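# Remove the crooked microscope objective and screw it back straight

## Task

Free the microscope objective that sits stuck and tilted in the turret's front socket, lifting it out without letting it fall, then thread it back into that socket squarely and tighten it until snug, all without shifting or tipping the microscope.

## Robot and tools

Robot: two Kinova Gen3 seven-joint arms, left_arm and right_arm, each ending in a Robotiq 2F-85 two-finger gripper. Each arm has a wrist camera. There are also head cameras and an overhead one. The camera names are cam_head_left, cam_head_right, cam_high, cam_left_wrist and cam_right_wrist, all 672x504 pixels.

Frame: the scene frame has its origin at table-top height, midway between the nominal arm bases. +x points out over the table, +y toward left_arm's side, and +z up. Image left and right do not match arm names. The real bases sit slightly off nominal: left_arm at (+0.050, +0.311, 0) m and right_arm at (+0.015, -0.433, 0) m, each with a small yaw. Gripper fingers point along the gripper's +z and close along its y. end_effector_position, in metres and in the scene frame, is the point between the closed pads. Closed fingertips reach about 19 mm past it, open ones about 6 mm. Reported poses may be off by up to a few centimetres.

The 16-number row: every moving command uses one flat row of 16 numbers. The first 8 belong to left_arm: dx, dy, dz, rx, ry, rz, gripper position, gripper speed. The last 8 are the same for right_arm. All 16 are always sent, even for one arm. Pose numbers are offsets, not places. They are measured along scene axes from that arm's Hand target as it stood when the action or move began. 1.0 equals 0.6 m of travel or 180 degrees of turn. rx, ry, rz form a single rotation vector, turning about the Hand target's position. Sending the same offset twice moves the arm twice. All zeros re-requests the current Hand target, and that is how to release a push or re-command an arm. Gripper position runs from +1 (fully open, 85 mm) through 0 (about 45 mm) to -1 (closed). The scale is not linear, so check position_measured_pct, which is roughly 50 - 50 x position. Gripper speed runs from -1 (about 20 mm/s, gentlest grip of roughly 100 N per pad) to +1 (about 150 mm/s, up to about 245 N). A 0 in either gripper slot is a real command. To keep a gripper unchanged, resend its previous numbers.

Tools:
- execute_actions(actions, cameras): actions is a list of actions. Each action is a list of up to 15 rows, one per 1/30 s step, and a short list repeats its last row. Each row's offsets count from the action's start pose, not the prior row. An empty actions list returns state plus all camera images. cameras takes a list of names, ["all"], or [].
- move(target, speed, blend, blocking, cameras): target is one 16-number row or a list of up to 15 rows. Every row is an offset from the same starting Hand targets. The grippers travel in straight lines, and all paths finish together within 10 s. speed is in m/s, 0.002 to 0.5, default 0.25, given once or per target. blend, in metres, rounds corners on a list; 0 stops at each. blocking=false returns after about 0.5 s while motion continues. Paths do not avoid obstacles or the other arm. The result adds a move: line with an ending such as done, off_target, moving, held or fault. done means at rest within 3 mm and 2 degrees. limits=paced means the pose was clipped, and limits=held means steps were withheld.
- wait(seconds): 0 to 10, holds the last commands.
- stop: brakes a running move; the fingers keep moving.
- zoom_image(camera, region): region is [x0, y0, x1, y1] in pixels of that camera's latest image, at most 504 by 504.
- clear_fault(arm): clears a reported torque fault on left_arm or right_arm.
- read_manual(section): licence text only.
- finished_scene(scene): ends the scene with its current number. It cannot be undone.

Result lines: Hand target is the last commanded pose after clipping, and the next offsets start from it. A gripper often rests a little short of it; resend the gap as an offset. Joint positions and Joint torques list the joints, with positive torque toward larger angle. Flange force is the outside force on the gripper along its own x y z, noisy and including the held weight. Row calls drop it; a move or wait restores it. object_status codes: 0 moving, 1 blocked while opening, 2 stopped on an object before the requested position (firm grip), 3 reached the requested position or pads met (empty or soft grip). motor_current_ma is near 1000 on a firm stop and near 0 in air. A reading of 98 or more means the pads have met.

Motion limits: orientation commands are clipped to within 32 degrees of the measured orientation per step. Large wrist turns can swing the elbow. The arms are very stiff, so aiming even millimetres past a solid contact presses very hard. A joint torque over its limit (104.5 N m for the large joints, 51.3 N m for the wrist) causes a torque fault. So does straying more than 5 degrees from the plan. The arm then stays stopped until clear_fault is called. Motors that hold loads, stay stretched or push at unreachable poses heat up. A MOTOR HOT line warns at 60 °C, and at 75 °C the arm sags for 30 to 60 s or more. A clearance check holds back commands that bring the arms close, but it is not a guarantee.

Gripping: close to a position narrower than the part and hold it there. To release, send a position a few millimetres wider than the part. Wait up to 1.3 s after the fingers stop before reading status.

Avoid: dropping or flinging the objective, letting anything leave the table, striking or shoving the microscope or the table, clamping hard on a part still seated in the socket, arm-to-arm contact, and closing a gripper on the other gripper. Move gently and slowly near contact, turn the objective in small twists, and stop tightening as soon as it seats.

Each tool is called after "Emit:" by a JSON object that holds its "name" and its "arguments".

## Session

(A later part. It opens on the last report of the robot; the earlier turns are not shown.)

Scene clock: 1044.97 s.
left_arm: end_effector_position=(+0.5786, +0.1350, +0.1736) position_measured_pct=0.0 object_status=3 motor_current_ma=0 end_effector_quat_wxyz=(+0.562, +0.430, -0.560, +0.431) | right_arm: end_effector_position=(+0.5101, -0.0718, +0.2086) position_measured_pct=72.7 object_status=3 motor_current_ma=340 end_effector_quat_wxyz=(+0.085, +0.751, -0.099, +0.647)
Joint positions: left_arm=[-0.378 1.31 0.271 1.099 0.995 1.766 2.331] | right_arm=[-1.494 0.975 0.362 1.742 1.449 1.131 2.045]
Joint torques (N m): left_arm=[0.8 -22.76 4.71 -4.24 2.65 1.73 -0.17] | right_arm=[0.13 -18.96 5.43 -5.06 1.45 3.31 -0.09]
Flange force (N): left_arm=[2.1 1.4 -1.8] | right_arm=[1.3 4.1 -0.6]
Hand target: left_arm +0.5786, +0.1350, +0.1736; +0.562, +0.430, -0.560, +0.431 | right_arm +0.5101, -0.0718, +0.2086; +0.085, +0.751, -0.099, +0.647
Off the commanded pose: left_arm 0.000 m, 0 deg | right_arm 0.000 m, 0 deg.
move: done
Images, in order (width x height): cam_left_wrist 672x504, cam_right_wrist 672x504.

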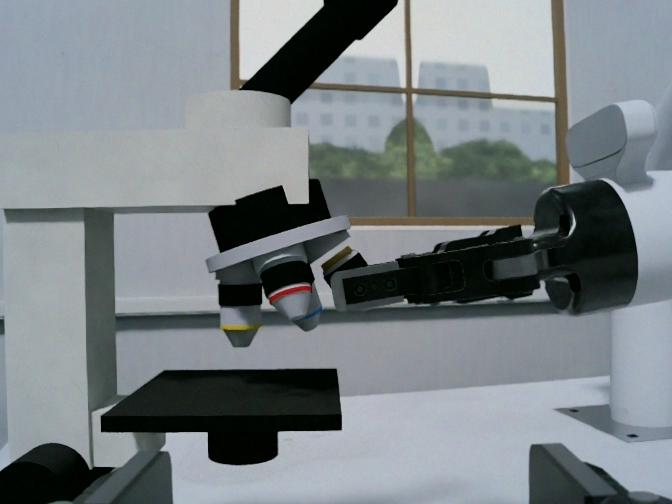

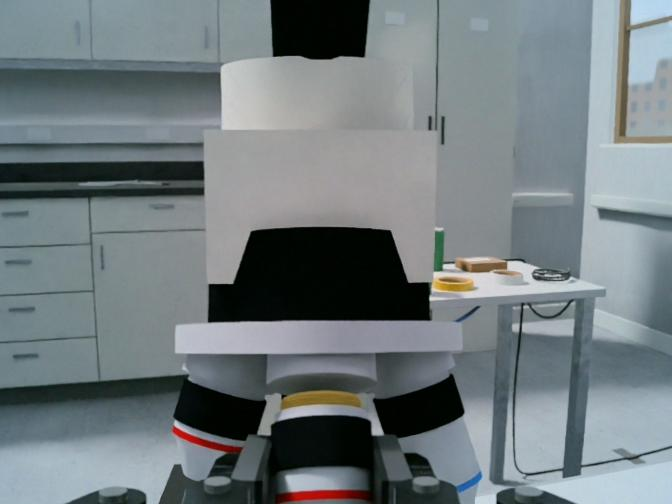

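Emit:
{"name": "move", "arguments": {"target": [0,0,0,0,0,0,1,1, 0.0015,-0.00617,-0.00217,0.16384,-0.05032,0.25307,-0.46,-1], "speed": 0.3, "cameras": ["cam_right_wrist","cam_left_wrist"]}}

Emit:
{"name": "zoom_image", "arguments": {"camera": "cam_right_wrist", "region": [255, 330, 385, 460]}}

Emit:
{"name": "zoom_image", "arguments": {"camera": "cam_left_wrist", "region": [300, 220, 370, 290]}}

Scene clock: 1065.93 s.
left_arm: end_effector_position=(+0.5786, +0.1350, +0.1736) position_measured_pct=0.0 object_status=3 motor_current_ma=0 end_effector_quat_wxyz=(+0.562, +0.430, -0.560, +0.431) | right_arm: end_effector_position=(+0.5110, -0.0755, +0.2073) position_measured_pct=72.7 object_status=3 motor_current_ma=340 end_effector_quat_wxyz=(-0.366, +0.676, +0.033, +0.639)
Joint positions: left_arm=[-0.378 1.31 0.271 1.099 0.995 1.766 2.331] | right_arm=[-1.161 1.153 0.435 2.303 2.787 1.78 0.631]
Joint torques (N m): left_arm=[0.78 -22.8 4.82 -4.21 2.59 1.75 -0.16] | right_arm=[0.19 -17.37 4.27 -1.23 -1.25 3.33 -0.03]
Flange force (N): left_arm=[2.0 1.3 -1.8] | right_arm=[2.2 -2.8 0.0]
Hand target: left_arm +0.5786, +0.1350, +0.1736; +0.562, +0.430, -0.560, +0.431 | right_arm +0.5110, -0.0755, +0.2073; -0.366, +0.676, +0.033, +0.639
Off the commanded pose: left_arm 0.000 m, 0 deg | right_arm 0.000 m, 0 deg.
move: done
Images, in order (width x height): cam_left_wrist 672x504, cam_right_wrist 672x504.

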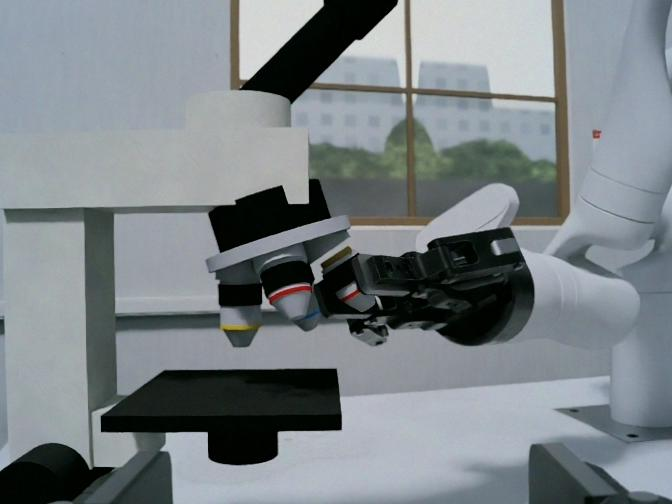

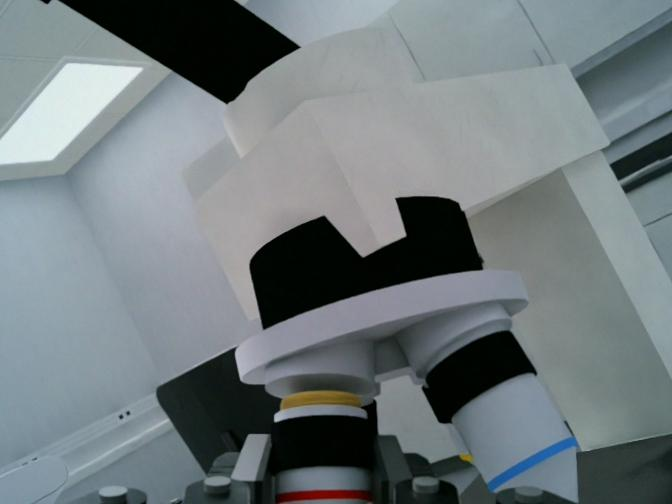

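Scaled by 3.877.

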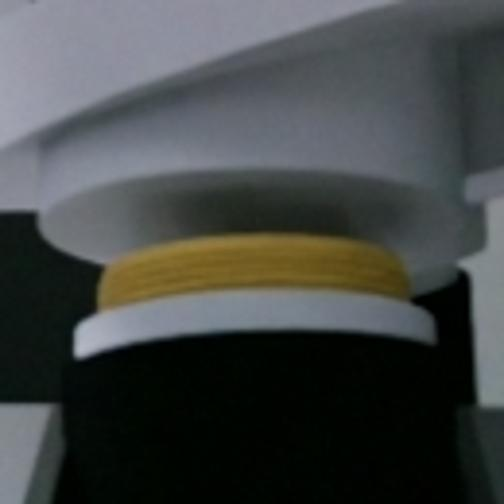

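Scaled by 7.200.

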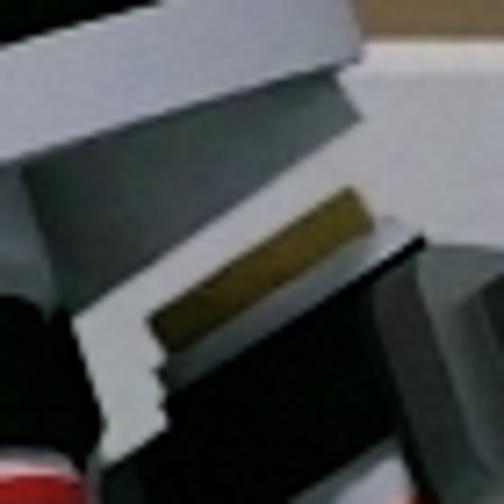

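Emit:
{"name": "move", "arguments": {"target": [[0,0,0,0,0,0,1,1, -0.00067,0.00583,0.0025,-0.16286,0.0437,-0.25483,-0.46,-1],[0,0,0,0,0,0,1,1, 0.00067,0.01217,-0.00017,-0.29777,0.07075,-0.46375,-0.46,-1],[0,0,0,0,0,0,1,1, 0.00283,0.0115,0.00333,-0.29777,0.07075,-0.46375,-0.46,-1]], "speed": [0.3,0.3,0.03], "blend": [0.001,0.0005,0], "cameras": ["cam_right_wrist","cam_left_wrist"]}}

Emit:
{"name": "zoom_image", "arguments": {"camera": "cam_right_wrist", "region": [255, 330, 385, 460]}}

Emit:
{"name": "zoom_image", "arguments": {"camera": "cam_left_wrist", "region": [300, 220, 370, 290]}}

Scene clock: 1124.27 s.
left_arm: end_effector_position=(+0.5786, +0.1350, +0.1736) position_measured_pct=0.0 object_status=3 motor_current_ma=0 end_effector_quat_wxyz=(+0.562, +0.430, -0.560, +0.431) | right_arm: end_effector_position=(+0.5127, -0.0686, +0.2093) position_measured_pct=72.7 object_status=3 motor_current_ma=340 end_effector_quat_wxyz=(+0.448, +0.668, -0.185, +0.565)
Joint positions: left_arm=[-0.378 1.31 0.271 1.099 0.995 1.766 2.331] | right_arm=[-1.314 1.444 0.42 0.674 0.975 1.877 3.044]
Joint torques (N m): left_arm=[0.77 -22.79 4.74 -4.3 2.62 1.7 -0.25] | right_arm=[0.15 -25.15 5.15 -6.74 2.83 2 -0.04]
Flange force (N): left_arm=[2.2 1.4 -1.7] | right_arm=[-2.9 11.4 6.4]
Hand target: left_arm +0.5786, +0.1350, +0.1736; +0.562, +0.430, -0.560, +0.431 | right_arm +0.5127, -0.0686, +0.2093; +0.448, +0.668, -0.185, +0.565
Off the commanded pose: left_arm 0.000 m, 0 deg | right_arm 0.000 m, 0 deg.
move: done
Images, in order (width x height): cam_left_wrist 672x504, cam_right_wrist 672x504.

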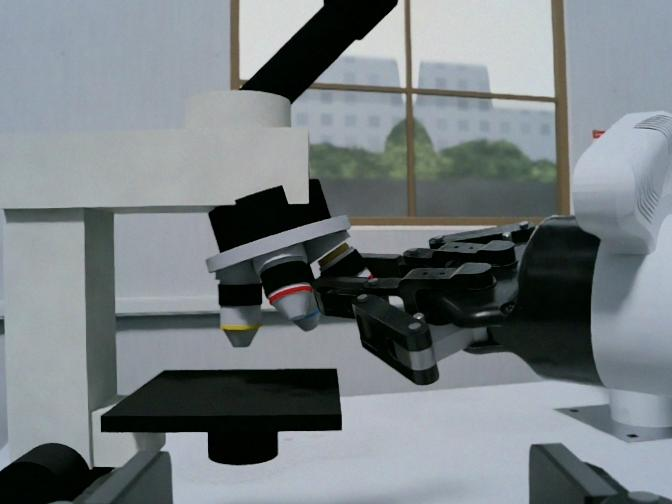

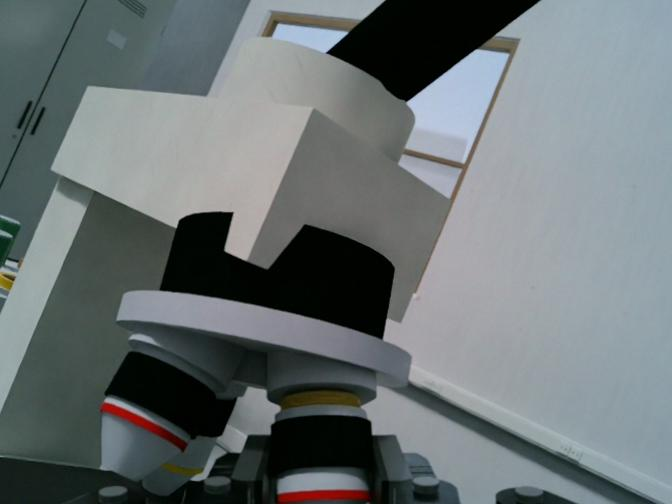

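Scaled by 3.877.

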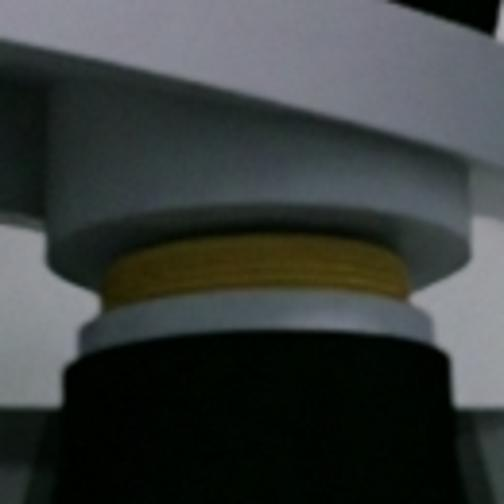

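Scaled by 7.200.

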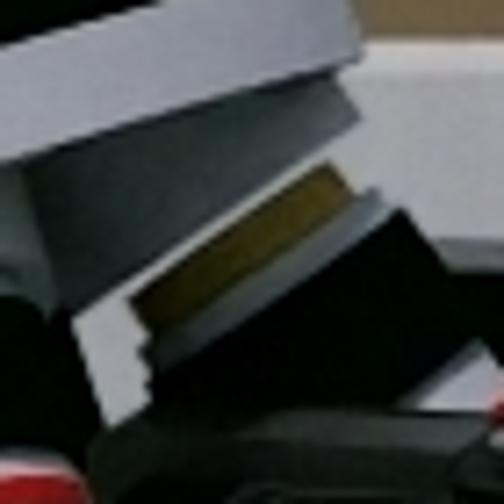

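Emit:
{"name": "move", "arguments": {"target": [0,0,0,0,0,0,1,1, 0.00094,0.00005,0.00141,0.00251,0.00177,-0.0013,-0.46,-1], "speed": 0.02}}

Scene clock: 1151.40 s.
left_arm: end_effector_position=(+0.5786, +0.1350, +0.1736) position_measured_pct=0.0 object_status=3 motor_current_ma=0 end_effector_quat_wxyz=(+0.562, +0.430, -0.560, +0.431) | right_arm: end_effector_position=(+0.5133, -0.0685, +0.2101) position_measured_pct=72.7 object_status=3 motor_current_ma=340 end_effector_quat_wxyz=(+0.447, +0.671, -0.187, +0.562)
Joint positions: left_arm=[-0.378 1.31 0.271 1.099 0.995 1.766 2.331] | right_arm=[-1.311 1.441 0.418 0.666 0.971 1.88 3.051]
Joint torques (N m): left_arm=[0.83 -22.78 4.75 -4.23 2.54 1.78 -0.18] | right_arm=[0.11 -25.17 5.13 -6.75 2.83 1.94 -0.03]
Flange force (N): left_arm=[2.1 1.3 -1.7] | right_arm=[-2.8 11.2 6.3]
Hand target: left_arm +0.5786, +0.1350, +0.1736; +0.562, +0.430, -0.560, +0.431 | right_arm +0.5133, -0.0685, +0.2101; +0.447, +0.671, -0.187, +0.562
Off the commanded pose: left_arm 0.000 m, 0 deg | right_arm 0.000 m, 0 deg.
move: done

Emit:
{"name": "move", "arguments": {"target": [0,0,0,0,0,0,1,1, 0.00053,-0.00014,0.00083,0,0,0,-0.46,-1], "speed": 0.02}}

Emit:
{"name": "move", "arguments": {"target": [0,0,0,0,0,0,1,1, 0.00036,-0.0001,0.00056,0,0,0,-0.46,-1], "speed": 0.02, "cameras": ["cam_right_wrist","cam_left_wrist"]}}

Scene clock: 1156.43 s.
left_arm: end_effector_position=(+0.5786, +0.1350, +0.1736) position_measured_pct=0.0 object_status=3 motor_current_ma=0 end_effector_quat_wxyz=(+0.562, +0.430, -0.560, +0.431) | right_arm: end_effector_position=(+0.5136, -0.0686, +0.2106) position_measured_pct=72.7 object_status=3 motor_current_ma=340 end_effector_quat_wxyz=(+0.447, +0.671, -0.187, +0.562)
Joint positions: left_arm=[-0.378 1.31 0.271 1.099 0.995 1.766 2.331] | right_arm=[-1.31 1.44 0.419 0.666 0.972 1.879 3.052]
Joint torques (N m): left_arm=[0.71 -22.75 4.7 -4.2 2.62 1.73 -0.15] | right_arm=[0.53 -26.44 6.09 -7.32 3.72 1.7 -0.09]
Flange force (N): left_arm=[2.1 1.2 -1.7] | right_arm=[-5.7 12.4 5.7]
Hand target: left_arm +0.5786, +0.1350, +0.1736; +0.562, +0.430, -0.560, +0.431 | right_arm +0.5136, -0.0686, +0.2106; +0.447, +0.671, -0.187, +0.562
Off the commanded pose: left_arm 0.000 m, 0 deg | right_arm 0.000 m, 0 deg.
move: done

Scene clock: 1157.13 s.
left_arm: end_effector_position=(+0.5786, +0.1350, +0.1736) position_measured_pct=0.0 object_status=3 motor_current_ma=0 end_effector_quat_wxyz=(+0.562, +0.430, -0.560, +0.431) | right_arm: end_effector_position=(+0.5138, -0.0687, +0.2110) position_measured_pct=72.7 object_status=3 motor_current_ma=340 end_effector_quat_wxyz=(+0.447, +0.671, -0.187, +0.562)
Joint positions: left_arm=[-0.378 1.31 0.271 1.099 0.995 1.766 2.331] | right_arm=[-1.31 1.44 0.419 0.666 0.972 1.879 3.052]
Joint torques (N m): left_arm=[0.71 -22.82 4.67 -4.31 2.66 1.76 -0.16] | right_arm=[1.12 -27.96 7.45 -8.09 4.88 1.31 -0.06]
Flange force (N): left_arm=[2.0 1.6 -1.5] | right_arm=[-9.8 15.0 5.1]
Hand target: left_arm +0.5786, +0.1350, +0.1736; +0.562, +0.430, -0.560, +0.431 | right_arm +0.5138, -0.0687, +0.2110; +0.447, +0.671, -0.187, +0.562
Off the commanded pose: left_arm 0.000 m, 0 deg | right_arm 0.000 m, 0 deg.
move: done
Images, in order (width x height): cam_left_wrist 672x504, cam_right_wrist 672x504.

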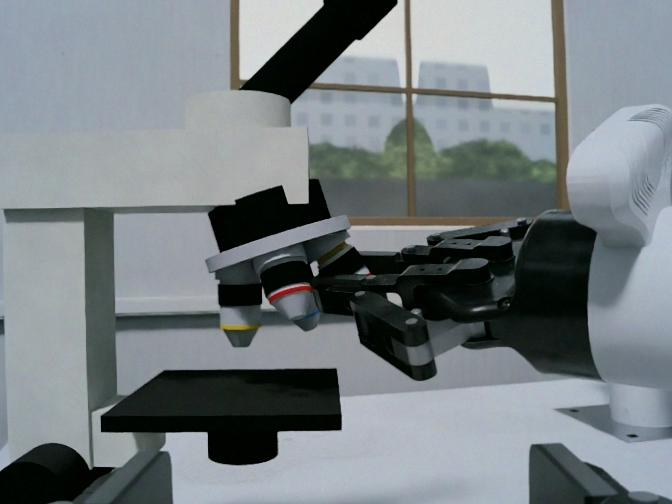

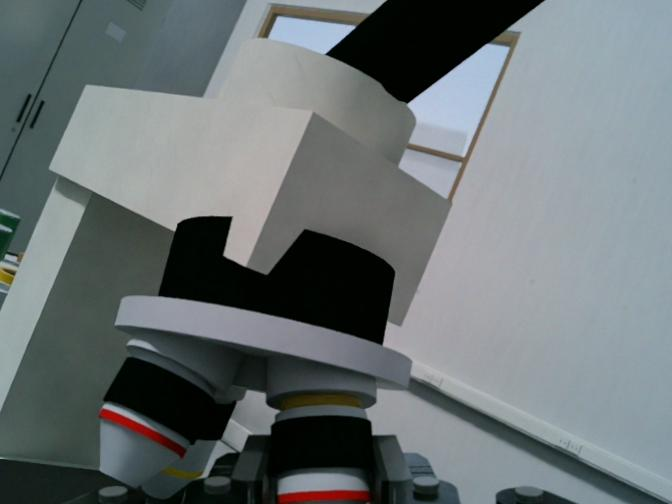

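Emit:
{"name": "zoom_image", "arguments": {"camera": "cam_right_wrist", "region": [255, 330, 385, 460]}}

Emit:
{"name": "zoom_image", "arguments": {"camera": "cam_left_wrist", "region": [300, 220, 370, 290]}}

Scaled by 3.877.

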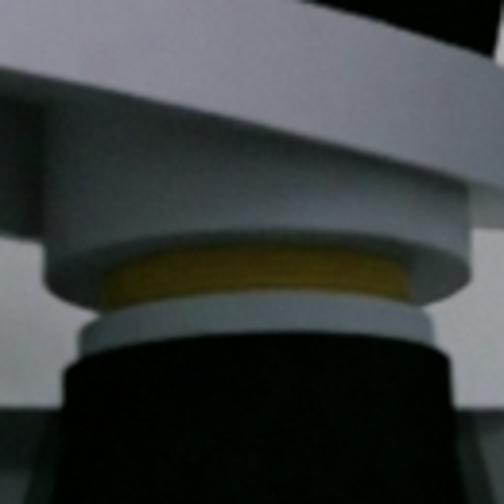

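Scaled by 7.200.

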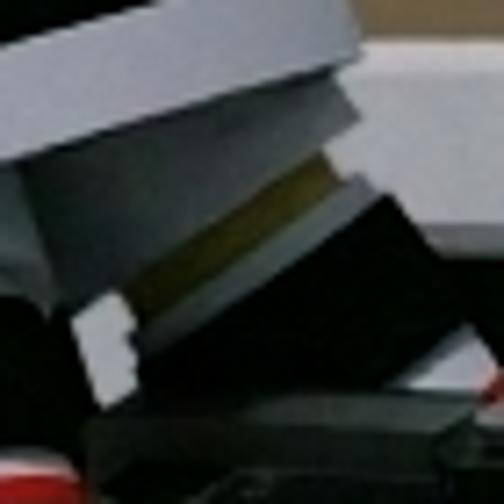

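Emit:
{"name": "move", "arguments": {"target": [0,0,0,0,0,0,1,1, -0.00146,-0.00306,0.00061,0.0696,-0.0160,0.1060,-0.46,-1], "speed": 0.2}}

Scene clock: 1197.70 s.
left_arm: end_effector_position=(+0.5786, +0.1350, +0.1736) position_measured_pct=0.0 object_status=3 motor_current_ma=0 end_effector_quat_wxyz=(+0.562, +0.430, -0.560, +0.431) | right_arm: end_effector_position=(+0.5130, -0.0705, +0.2113) position_measured_pct=72.7 object_status=3 motor_current_ma=340 end_effector_quat_wxyz=(+0.267, +0.723, -0.145, +0.621)
Joint positions: left_arm=[-0.378 1.31 0.271 1.099 0.995 1.766 2.331] | right_arm=[-1.451 1.155 0.393 1.297 1.082 1.42 2.573]
Joint torques (N m): left_arm=[0.79 -22.75 4.69 -4.28 2.61 1.73 -0.21] | right_arm=[0.18 -22.29 6.38 -6.3 2.71 2.64 -0.06]
Flange force (N): left_arm=[2.2 1.4 -1.7] | right_arm=[-1.1 7.3 1.1]
Hand target: left_arm +0.5786, +0.1350, +0.1736; +0.562, +0.430, -0.560, +0.431 | right_arm +0.5130, -0.0705, +0.2113; +0.267, +0.723, -0.145, +0.621
Off the commanded pose: left_arm 0.000 m, 0 deg | right_arm 0.000 m, 0 deg.
move: done

Emit:
{"name": "move", "arguments": {"target": [0,0,0,0,0,0,1,1, -0.00046,-0.00333,0.00102,0.06586,-0.0148,0.10193,-0.46,-1], "speed": 0.2}}

Scene clock: 1208.73 s.
left_arm: end_effector_position=(+0.5786, +0.1350, +0.1736) position_measured_pct=0.0 object_status=3 motor_current_ma=0 end_effector_quat_wxyz=(+0.562, +0.430, -0.560, +0.431) | right_arm: end_effector_position=(+0.5127, -0.0725, +0.2119) position_measured_pct=72.7 object_status=3 motor_current_ma=340 end_effector_quat_wxyz=(+0.086, +0.746, -0.097, +0.654)
Joint positions: left_arm=[-0.378 1.31 0.271 1.099 0.995 1.766 2.331] | right_arm=[-1.546 1.002 0.454 1.745 1.421 1.074 2.044]
Joint torques (N m): left_arm=[0.68 -22.79 4.79 -4.21 2.61 1.74 -0.18] | right_arm=[0.14 -18.97 6.49 -5.08 1.53 3.5 -0.04]
Flange force (N): left_arm=[2.0 1.1 -1.7] | right_arm=[0.5 4.6 -0.7]
Hand target: left_arm +0.5786, +0.1350, +0.1736; +0.562, +0.430, -0.560, +0.431 | right_arm +0.5127, -0.0725, +0.2119; +0.086, +0.746, -0.097, +0.654
Off the commanded pose: left_arm 0.000 m, 0 deg | right_arm 0.000 m, 0 deg.
move: done

Emit:
{"name": "move", "arguments": {"target": [0,0,0,0,0,0,1,1, 0.0003,-0.00319,0.00017,0.0792,-0.01612,0.1265,-0.46,-1], "speed": 0.2}}

Scene clock: 1217.80 s.
left_arm: end_effector_position=(+0.5786, +0.1350, +0.1736) position_measured_pct=0.0 object_status=3 motor_current_ma=0 end_effector_quat_wxyz=(+0.562, +0.430, -0.560, +0.431) | right_arm: end_effector_position=(+0.5128, -0.0744, +0.2120) position_measured_pct=72.7 object_status=3 motor_current_ma=340 end_effector_quat_wxyz=(-0.139, +0.738, -0.030, +0.659)
Joint positions: left_arm=[-0.378 1.31 0.271 1.099 0.995 1.766 2.331] | right_arm=[-1.478 0.957 0.469 2.158 2.209 1.123 1.161]
Joint torques (N m): left_arm=[0.75 -22.82 4.7 -4.23 2.63 1.71 -0.2] | right_arm=[0.65 -17.71 6.86 -3.76 -0.6 4.53 -0.03]
Flange force (N): left_arm=[2.0 1.1 -1.8] | right_arm=[-0.5 0.4 -2.7]
Hand target: left_arm +0.5786, +0.1350, +0.1736; +0.562, +0.430, -0.560, +0.431 | right_arm +0.5129, -0.0744, +0.2121; -0.139, +0.738, -0.030, +0.659
Off the commanded pose: left_arm 0.000 m, 0 deg | right_arm 0.000 m, 0 deg.
move: done

Emit:
{"name": "move", "arguments": {"target": [0,0,0,0,0,0,1,1, 0.00084,-0.0019,-0.00106,0.06586,-0.01434,0.10868,-0.46,-1], "speed": 0.2}}

Scene clock: 1231.13 s.
left_arm: end_effector_position=(+0.5786, +0.1350, +0.1736) position_measured_pct=0.0 object_status=3 motor_current_ma=0 end_effector_quat_wxyz=(+0.562, +0.430, -0.560, +0.431) | right_arm: end_effector_position=(+0.5133, -0.0756, +0.2114) position_measured_pct=72.7 object_status=3 motor_current_ma=340 end_effector_quat_wxyz=(-0.325, +0.700, +0.031, +0.636)
Joint positions: left_arm=[-0.378 1.31 0.271 1.099 0.995 1.766 2.331] | right_arm=[-1.223 1.081 0.467 2.316 2.76 1.622 0.688]
Joint torques (N m): left_arm=[0.69 -22.72 4.69 -4.28 2.64 1.68 -0.23] | right_arm=[0.99 -19.68 6.61 -4.08 -2.13 4.63 0.01]
Flange force (N): left_arm=[2.3 1.3 -1.7] | right_arm=[-2.1 -1.6 -5.9]
Hand target: left_arm +0.5786, +0.1350, +0.1736; +0.562, +0.430, -0.560, +0.431 | right_arm +0.5134, -0.0756, +0.2114; -0.325, +0.700, +0.031, +0.636
Off the commanded pose: left_arm 0.000 m, 0 deg | right_arm 0.000 m, 0 deg.
move: done

Emit:
{"name": "move", "arguments": {"target": [0,0,0,0,0,0,1,1, 0.00084,-0.00119,-0.00134,0.057,-0.01411,0.0944,-0.46,-1], "speed": 0.2, "cameras": ["cam_right_wrist","cam_left_wrist"]}}

Emit:
{"name": "zoom_image", "arguments": {"camera": "cam_right_wrist", "region": [255, 330, 385, 460]}}

Emit:
{"name": "zoom_image", "arguments": {"camera": "cam_left_wrist", "region": [300, 220, 370, 290]}}

Scene clock: 1244.93 s.
left_arm: end_effector_position=(+0.5786, +0.1350, +0.1736) position_measured_pct=0.0 object_status=3 motor_current_ma=0 end_effector_quat_wxyz=(+0.562, +0.430, -0.560, +0.431) | right_arm: end_effector_position=(+0.5139, -0.0763, +0.2106) position_measured_pct=72.7 object_status=3 motor_current_ma=340 end_effector_quat_wxyz=(-0.475, +0.641, +0.084, +0.596)
Joint positions: left_arm=[-0.378 1.31 0.271 1.099 0.995 1.766 2.331] | right_arm=[-1.002 1.257 0.544 2.239 3.101 2.044 0.494]
Joint torques (N m): left_arm=[0.73 -22.79 4.77 -4.24 2.64 1.75 -0.23] | right_arm=[0.35 -24.05 6.12 -4.43 -2.87 5.52 0.06]
Flange force (N): left_arm=[2.1 1.2 -1.7] | right_arm=[-6.2 -0.2 -5.9]
Hand target: left_arm +0.5786, +0.1350, +0.1736; +0.562, +0.430, -0.560, +0.431 | right_arm +0.5139, -0.0763, +0.2106; -0.475, +0.641, +0.084, +0.596
Off the commanded pose: left_arm 0.000 m, 0 deg | right_arm 0.000 m, 0 deg.
move: done
Images, in order (width x height): cam_left_wrist 672x504, cam_right_wrist 672x504.

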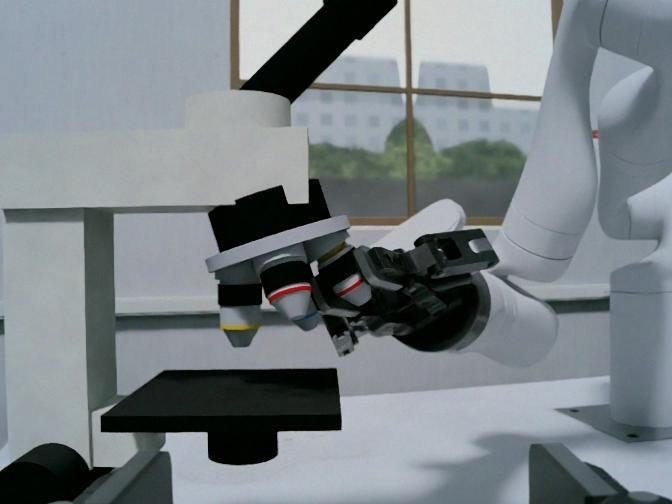

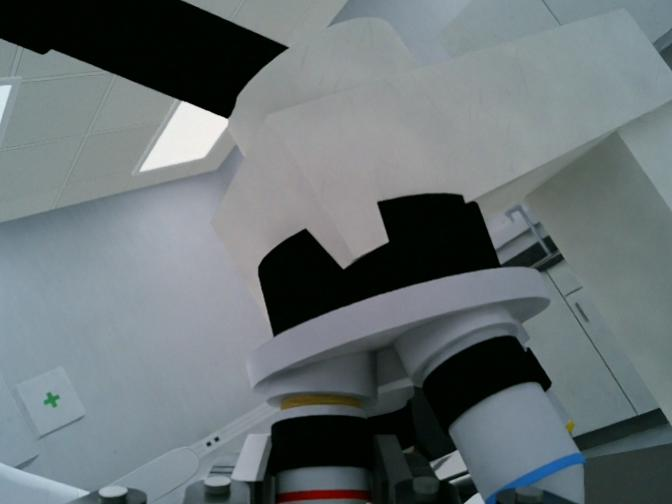

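Scaled by 3.877.

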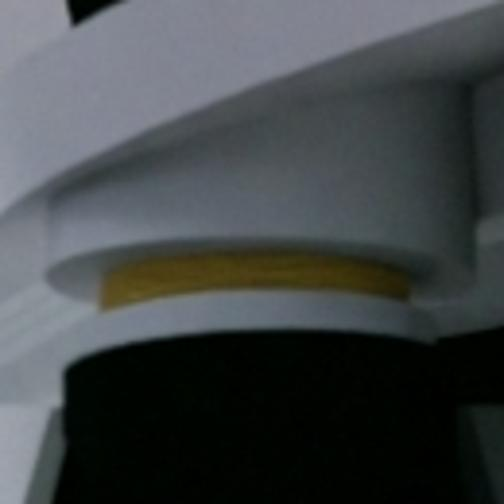

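Scaled by 7.200.

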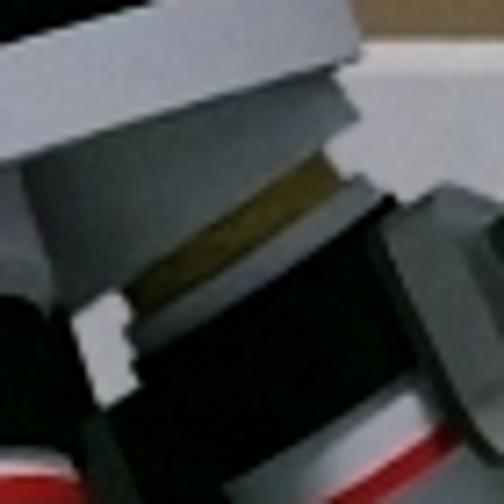

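Emit:
{"name": "move", "arguments": {"target": [-0.0493,-0.184,0,0,0,0,1,1, -0.00053,0.00014,-0.00083,0,0,0,-0.46,-1], "speed": 0.2, "cameras": ["cam_left_wrist"]}}

Emit:
{"name": "zoom_image", "arguments": {"camera": "cam_left_wrist", "region": [270, 200, 370, 300]}}

Scene clock: 1267.90 s.
left_arm: end_effector_position=(+0.5490, +0.0246, +0.1736) position_measured_pct=0.0 object_status=3 motor_current_ma=0 end_effector_quat_wxyz=(+0.562, +0.430, -0.560, +0.431) | right_arm: end_effector_position=(+0.5136, -0.0762, +0.2101) position_measured_pct=72.7 object_status=3 motor_current_ma=340 end_effector_quat_wxyz=(-0.475, +0.641, +0.084, +0.596)
Joint positions: left_arm=[-0.245 1.251 0.314 1.306 1.086 1.562 2.233] | right_arm=[-1.003 1.258 0.543 2.239 3.099 2.045 0.494]
Joint torques (N m): left_arm=[0.88 -21.69 5.36 -3.58 2.44 1.9 -0.19] | right_arm=[-0.64 -20.83 4.74 -2.75 -1.72 4.48 0.02]
Flange force (N): left_arm=[2.1 0.4 -2.5] | right_arm=[-1.2 -0.3 -2.3]
Hand target: left_arm +0.5490, +0.0246, +0.1736; +0.562, +0.430, -0.560, +0.431 | right_arm +0.5136, -0.0762, +0.2101; -0.475, +0.641, +0.084, +0.596
Off the commanded pose: left_arm 0.000 m, 0 deg | right_arm 0.000 m, 0 deg.
move: done
Images, in order (width x height): cam_left_wrist 672x504.

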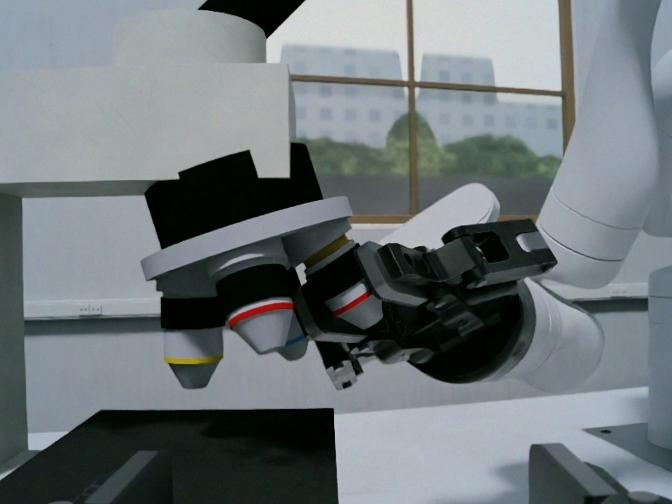

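Scaled by 5.040.

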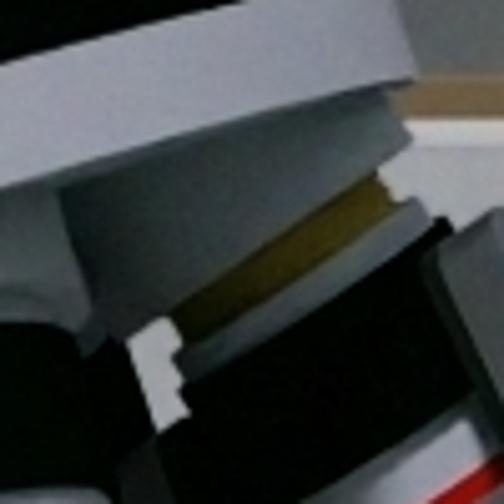

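Emit:
{"name": "execute_actions", "arguments": {"actions": [], "cameras": ["cam_right_wrist"]}}

Emit:
{"name": "zoom_image", "arguments": {"camera": "cam_right_wrist", "region": [260, 370, 385, 450]}}

Scene clock: 1278.93 s.
left_arm: end_effector_position=(+0.5490, +0.0246, +0.1736) position_measured_pct=0.0 object_status=3 motor_current_ma=0 end_effector_quat_wxyz=(+0.562, +0.430, -0.560, +0.431) | right_arm: end_effector_position=(+0.5135, -0.0762, +0.2101) position_measured_pct=72.7 object_status=3 motor_current_ma=340 end_effector_quat_wxyz=(-0.475, +0.641, +0.084, +0.596)
Joint positions: left_arm=[-0.245 1.251 0.315 1.306 1.086 1.562 2.233] | right_arm=[-1.003 1.258 0.543 2.239 3.099 2.045 0.494]
Joint velocities: within noise
Joint torques (N m): left_arm=[0.69 -21.62 5.42 -3.7 2.41 1.87 -0.21] | right_arm=[-0.62 -20.77 4.72 -2.68 -1.67 4.48 0.03]
Flange force (N): left_arm=[2.3 0.8 -2.2] | right_arm=[-1.3 -0.4 -2.0]
Hand target: left_arm +0.5490, +0.0246, +0.1736; +0.562, +0.430, -0.560, +0.431 | right_arm +0.5135, -0.0762, +0.2101; -0.475, +0.641, +0.084, +0.596
Tool commands: left_gripper/position=+1.0 left_gripper/speed=+1.0 right_gripper/position=-0.46 right_gripper/speed=-1.0
Off the commanded pose: left_arm 0.000 m, 0 deg | right_arm 0.000 m, 0 deg.
Images, in order (width x height): cam_right_wrist 672x504.

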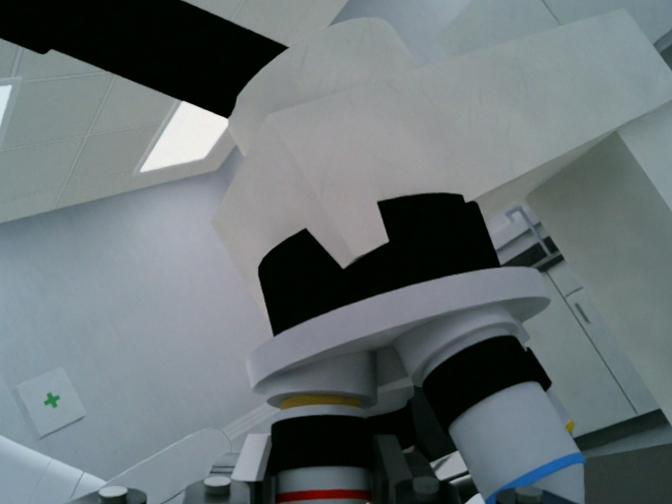

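Scaled by 4.032.

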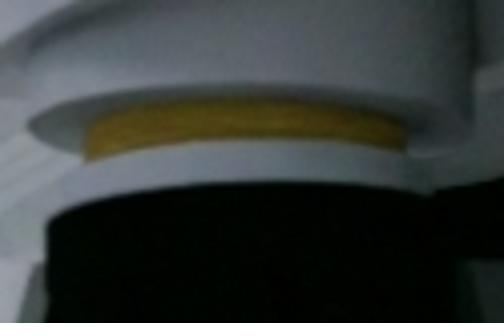

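Emit:
{"name": "move", "arguments": {"target": [0,0,0,0,0,0,1,1, -0.00062,0.00017,-0.00097,0,0,0,-0.46,-1], "speed": 0.03}}

Emit:
{"name": "move", "arguments": {"target": [0,0,0,0,0,0,1,1, -0.00178,0.00048,-0.00278,0,0,0,-0.46,-1], "speed": 0.03, "cameras": ["cam_right_wrist","cam_left_wrist"]}}

Emit:
{"name": "zoom_image", "arguments": {"camera": "cam_right_wrist", "region": [255, 350, 385, 450]}}

Emit:
{"name": "zoom_image", "arguments": {"camera": "cam_left_wrist", "region": [270, 200, 370, 300]}}

Scene clock: 1300.30 s.
left_arm: end_effector_position=(+0.5490, +0.0246, +0.1736) position_measured_pct=0.0 object_status=3 motor_current_ma=0 end_effector_quat_wxyz=(+0.562, +0.430, -0.560, +0.431) | right_arm: end_effector_position=(+0.5132, -0.0761, +0.2095) position_measured_pct=72.7 object_status=3 motor_current_ma=340 end_effector_quat_wxyz=(-0.475, +0.641, +0.084, +0.596)
Joint positions: left_arm=[-0.245 1.251 0.315 1.306 1.086 1.562 2.233] | right_arm=[-1.003 1.26 0.542 2.239 3.098 2.046 0.495]
Joint torques (N m): left_arm=[0.67 -21.68 5.31 -3.64 2.43 1.92 -0.23] | right_arm=[0.13 -17.96 4.14 -1.04 -1.26 3.2 -0.02]
Flange force (N): left_arm=[2.2 0.4 -2.1] | right_arm=[1.7 -2.9 1.2]
Hand target: left_arm +0.5490, +0.0246, +0.1736; +0.562, +0.430, -0.560, +0.431 | right_arm +0.5132, -0.0761, +0.2095; -0.475, +0.641, +0.084, +0.596
Off the commanded pose: left_arm 0.000 m, 0 deg | right_arm 0.000 m, 0 deg.
move: done

Scene clock: 1301.00 s.
left_arm: end_effector_position=(+0.5490, +0.0246, +0.1736) position_measured_pct=0.0 object_status=3 motor_current_ma=0 end_effector_quat_wxyz=(+0.562, +0.430, -0.560, +0.431) | right_arm: end_effector_position=(+0.5121, -0.0758, +0.2079) position_measured_pct=72.7 object_status=3 motor_current_ma=340 end_effector_quat_wxyz=(-0.475, +0.641, +0.084, +0.596)
Joint positions: left_arm=[-0.245 1.251 0.315 1.306 1.086 1.562 2.233] | right_arm=[-1.004 1.264 0.538 2.24 3.094 2.05 0.496]
Joint torques (N m): left_arm=[0.77 -21.68 5.38 -3.65 2.46 1.93 -0.16] | right_arm=[0.18 -17.95 4.16 -1.06 -1.26 3.21 -0.02]
Flange force (N): left_arm=[2.1 0.8 -2.2] | right_arm=[1.7 -3.2 1.1]
Hand target: left_arm +0.5490, +0.0246, +0.1736; +0.562, +0.430, -0.560, +0.431 | right_arm +0.5121, -0.0758, +0.2079; -0.475, +0.641, +0.084, +0.596
Off the commanded pose: left_arm 0.000 m, 0 deg | right_arm 0.000 m, 0 deg.
move: done
Images, in order (width x height): cam_left_wrist 672x504, cam_right_wrist 672x504.

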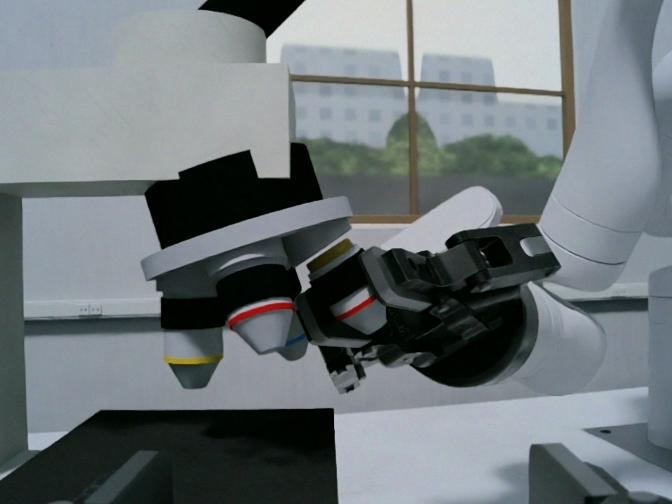

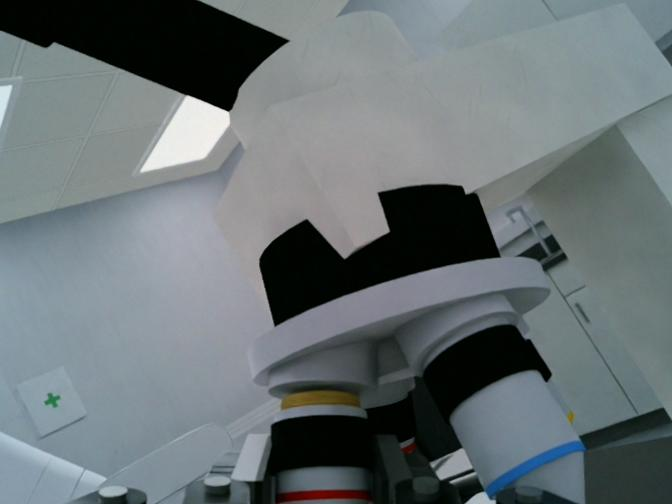

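Scaled by 3.877.

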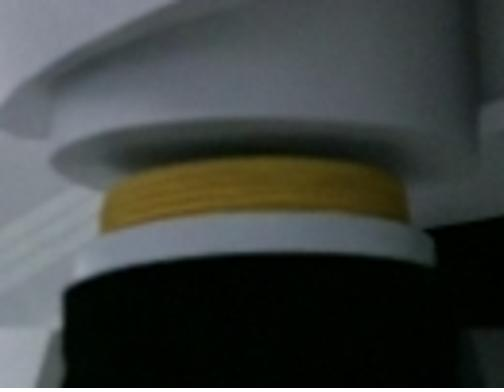

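Scaled by 5.040.

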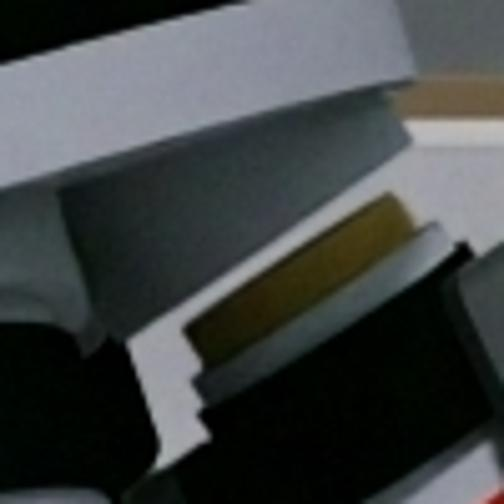

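Emit:
{"name": "zoom_image", "arguments": {"camera": "cam_right_wrist", "region": [262, 360, 382, 430]}}

Emit:
{"name": "zoom_image", "arguments": {"camera": "cam_right_wrist", "region": [230, 290, 440, 500]}}

Scaled by 4.200.

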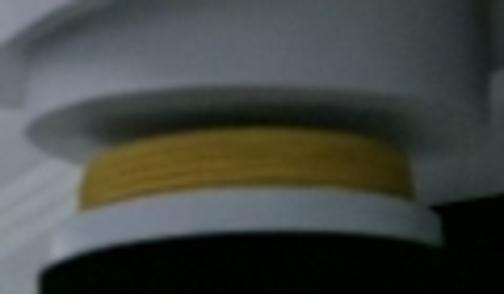

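Scaled by 2.400.

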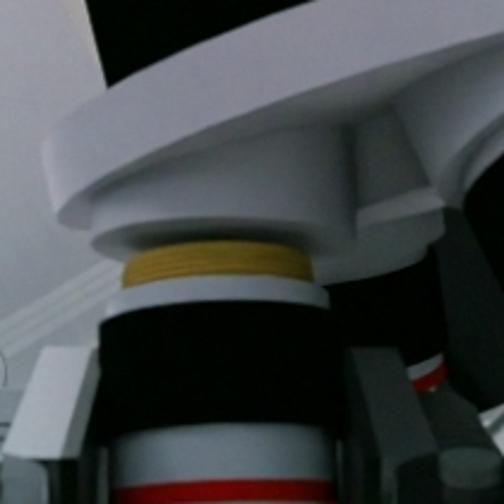

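Emit:
{"name": "move", "arguments": {"target": [0,0,0,0,0,0,1,1, -0.00188,0.00617,0.00307,-0.20432,0.04478,-0.32808,-0.46,-1], "speed": 0.3, "cameras": ["cam_right_wrist","cam_left_wrist"]}}

Emit:
{"name": "zoom_image", "arguments": {"camera": "cam_right_wrist", "region": [262, 360, 382, 430]}}

Emit:
{"name": "zoom_image", "arguments": {"camera": "cam_left_wrist", "region": [280, 210, 370, 300]}}

Scene clock: 1384.60 s.
left_arm: end_effector_position=(+0.5490, +0.0246, +0.1736) position_measured_pct=0.0 object_status=3 motor_current_ma=0 end_effector_quat_wxyz=(+0.562, +0.430, -0.560, +0.431) | right_arm: end_effector_position=(+0.5110, -0.0721, +0.2097) position_measured_pct=72.7 object_status=3 motor_current_ma=340 end_effector_quat_wxyz=(+0.087, +0.749, -0.093, +0.651)
Joint positions: left_arm=[-0.245 1.251 0.315 1.306 1.086 1.562 2.233] | right_arm=[-1.581 1.015 0.507 1.752 1.394 1.026 2.054]
Joint torques (N m): left_arm=[0.81 -21.7 5.37 -3.66 2.43 1.91 -0.25] | right_arm=[0.14 -18.41 6.53 -4.67 1.36 3.31 -0.04]
Flange force (N): left_arm=[2.2 0.5 -2.4] | right_arm=[1.2 4.1 -0.7]
Hand target: left_arm +0.5490, +0.0246, +0.1736; +0.562, +0.430, -0.560, +0.431 | right_arm +0.5110, -0.0721, +0.2097; +0.087, +0.749, -0.093, +0.651
Off the commanded pose: left_arm 0.000 m, 0 deg | right_arm 0.000 m, 0 deg.
move: done
Images, in order (width x height): cam_left_wrist 672x504, cam_right_wrist 672x504.

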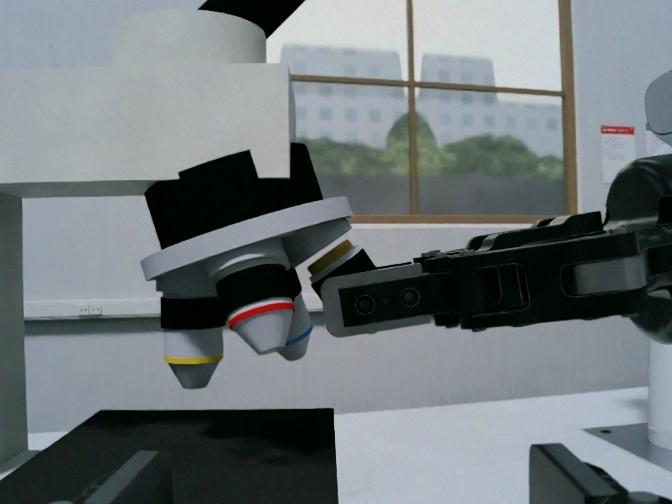

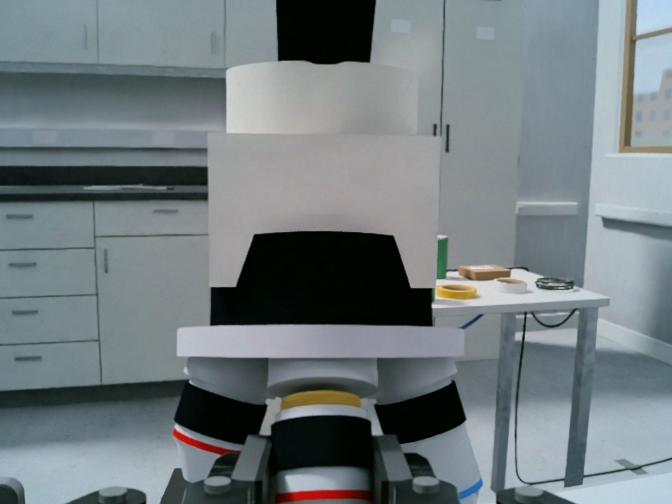

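Scaled by 4.200.

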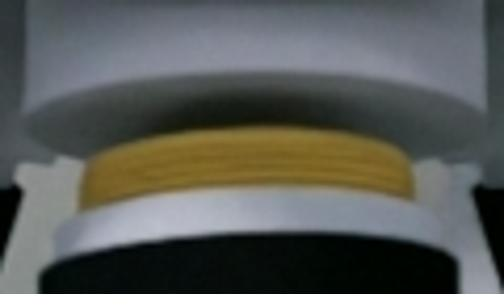

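Scaled by 5.600.

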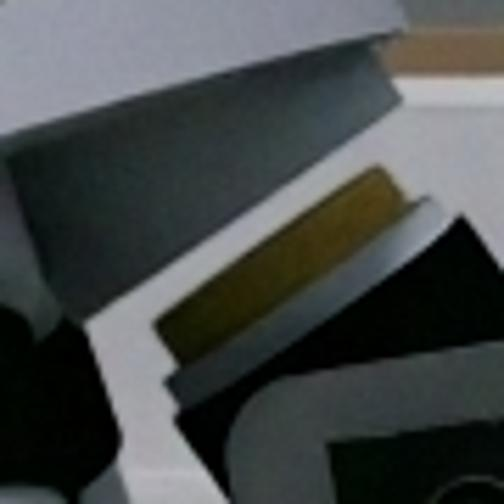

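Emit:
{"name": "zoom_image", "arguments": {"camera": "cam_right_wrist", "region": [256, 366, 320, 430]}}

Emit:
{"name": "zoom_image", "arguments": {"camera": "cam_right_wrist", "region": [324, 366, 388, 430]}}

Scaled by 7.875.

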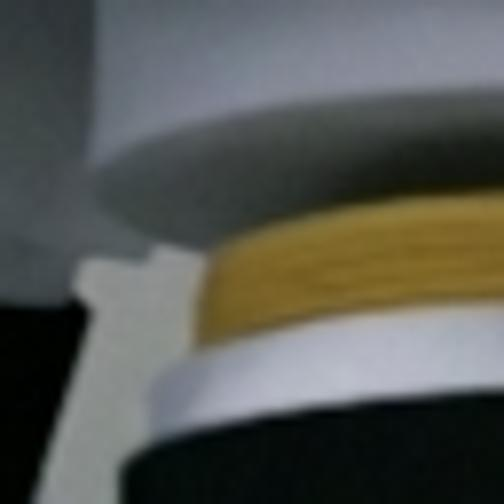

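Scaled by 7.875.

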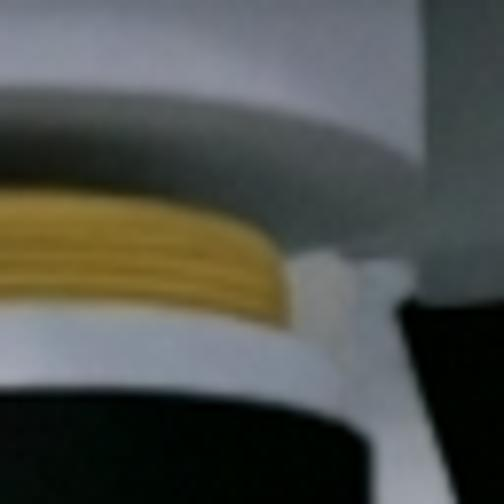

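Emit:
{"name": "move", "arguments": {"target": [0,0,0,0,0,0,1,1, -0.00033,0.00009,0.00023,0.00497,0.00154,-0.00066,-0.46,-1], "speed": 0.05, "cameras": ["cam_right_wrist","cam_left_wrist"]}}

Emit:
{"name": "zoom_image", "arguments": {"camera": "cam_right_wrist", "region": [256, 366, 320, 430]}}

Emit:
{"name": "zoom_image", "arguments": {"camera": "cam_right_wrist", "region": [324, 366, 388, 430]}}

Emit:
{"name": "zoom_image", "arguments": {"camera": "cam_left_wrist", "region": [290, 220, 360, 290]}}

Scene clock: 1444.83 s.
left_arm: end_effector_position=(+0.5490, +0.0246, +0.1736) position_measured_pct=0.0 object_status=3 motor_current_ma=0 end_effector_quat_wxyz=(+0.562, +0.430, -0.560, +0.431) | right_arm: end_effector_position=(+0.5108, -0.0720, +0.2098) position_measured_pct=72.7 object_status=3 motor_current_ma=340 end_effector_quat_wxyz=(+0.082, +0.751, -0.099, +0.648)
Joint positions: left_arm=[-0.245 1.251 0.315 1.306 1.086 1.562 2.233] | right_arm=[-1.579 1.008 0.506 1.752 1.391 1.021 2.048]
Joint torques (N m): left_arm=[0.76 -21.62 5.33 -3.6 2.46 1.92 -0.19] | right_arm=[0.16 -18.38 6.57 -4.81 1.39 3.29 -0.04]
Flange force (N): left_arm=[2.2 0.5 -2.3] | right_arm=[1.2 4.4 -0.8]
Hand target: left_arm +0.5490, +0.0246, +0.1736; +0.562, +0.430, -0.560, +0.431 | right_arm +0.5108, -0.0721, +0.2098; +0.082, +0.751, -0.099, +0.648
Off the commanded pose: left_arm 0.000 m, 0 deg | right_arm 0.000 m, 0 deg.
move: done
Images, in order (width x height): cam_left_wrist 672x504, cam_right_wrist 672x504.

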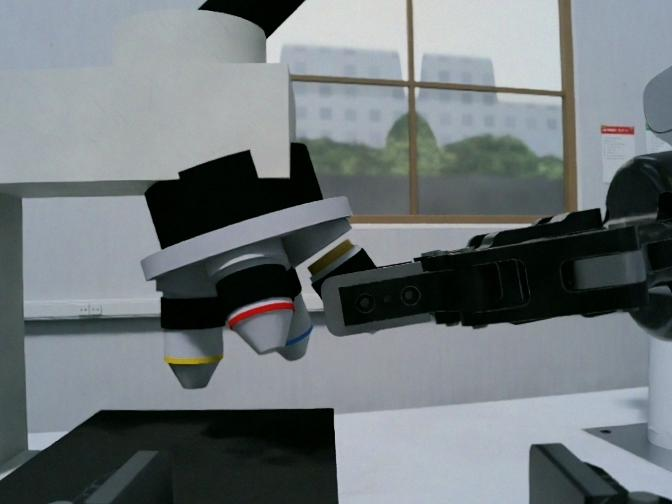

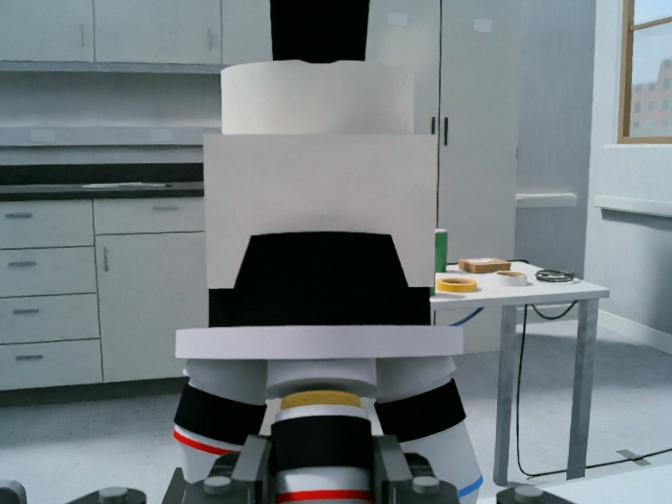

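Scaled by 7.875.

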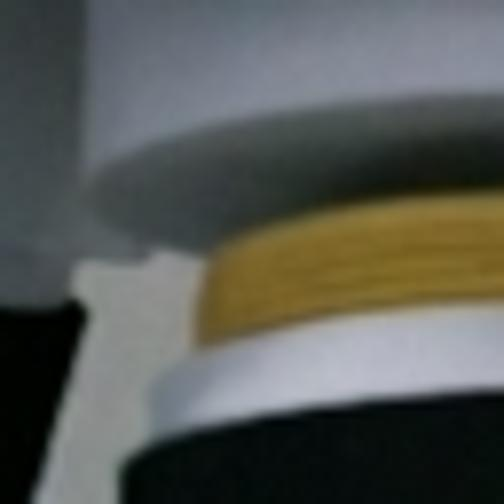

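Scaled by 7.875.

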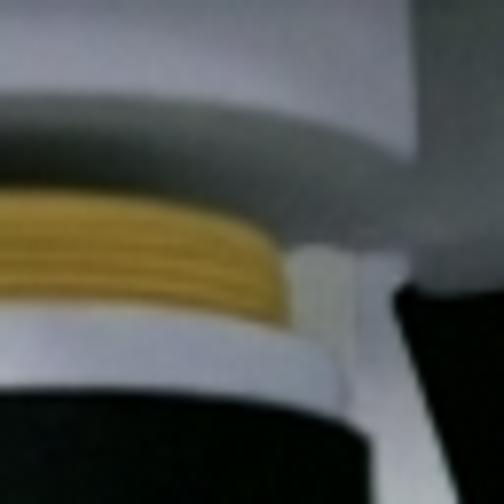

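Scaled by 7.200.

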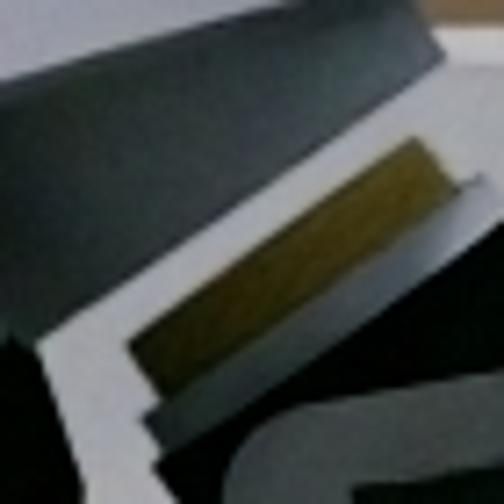

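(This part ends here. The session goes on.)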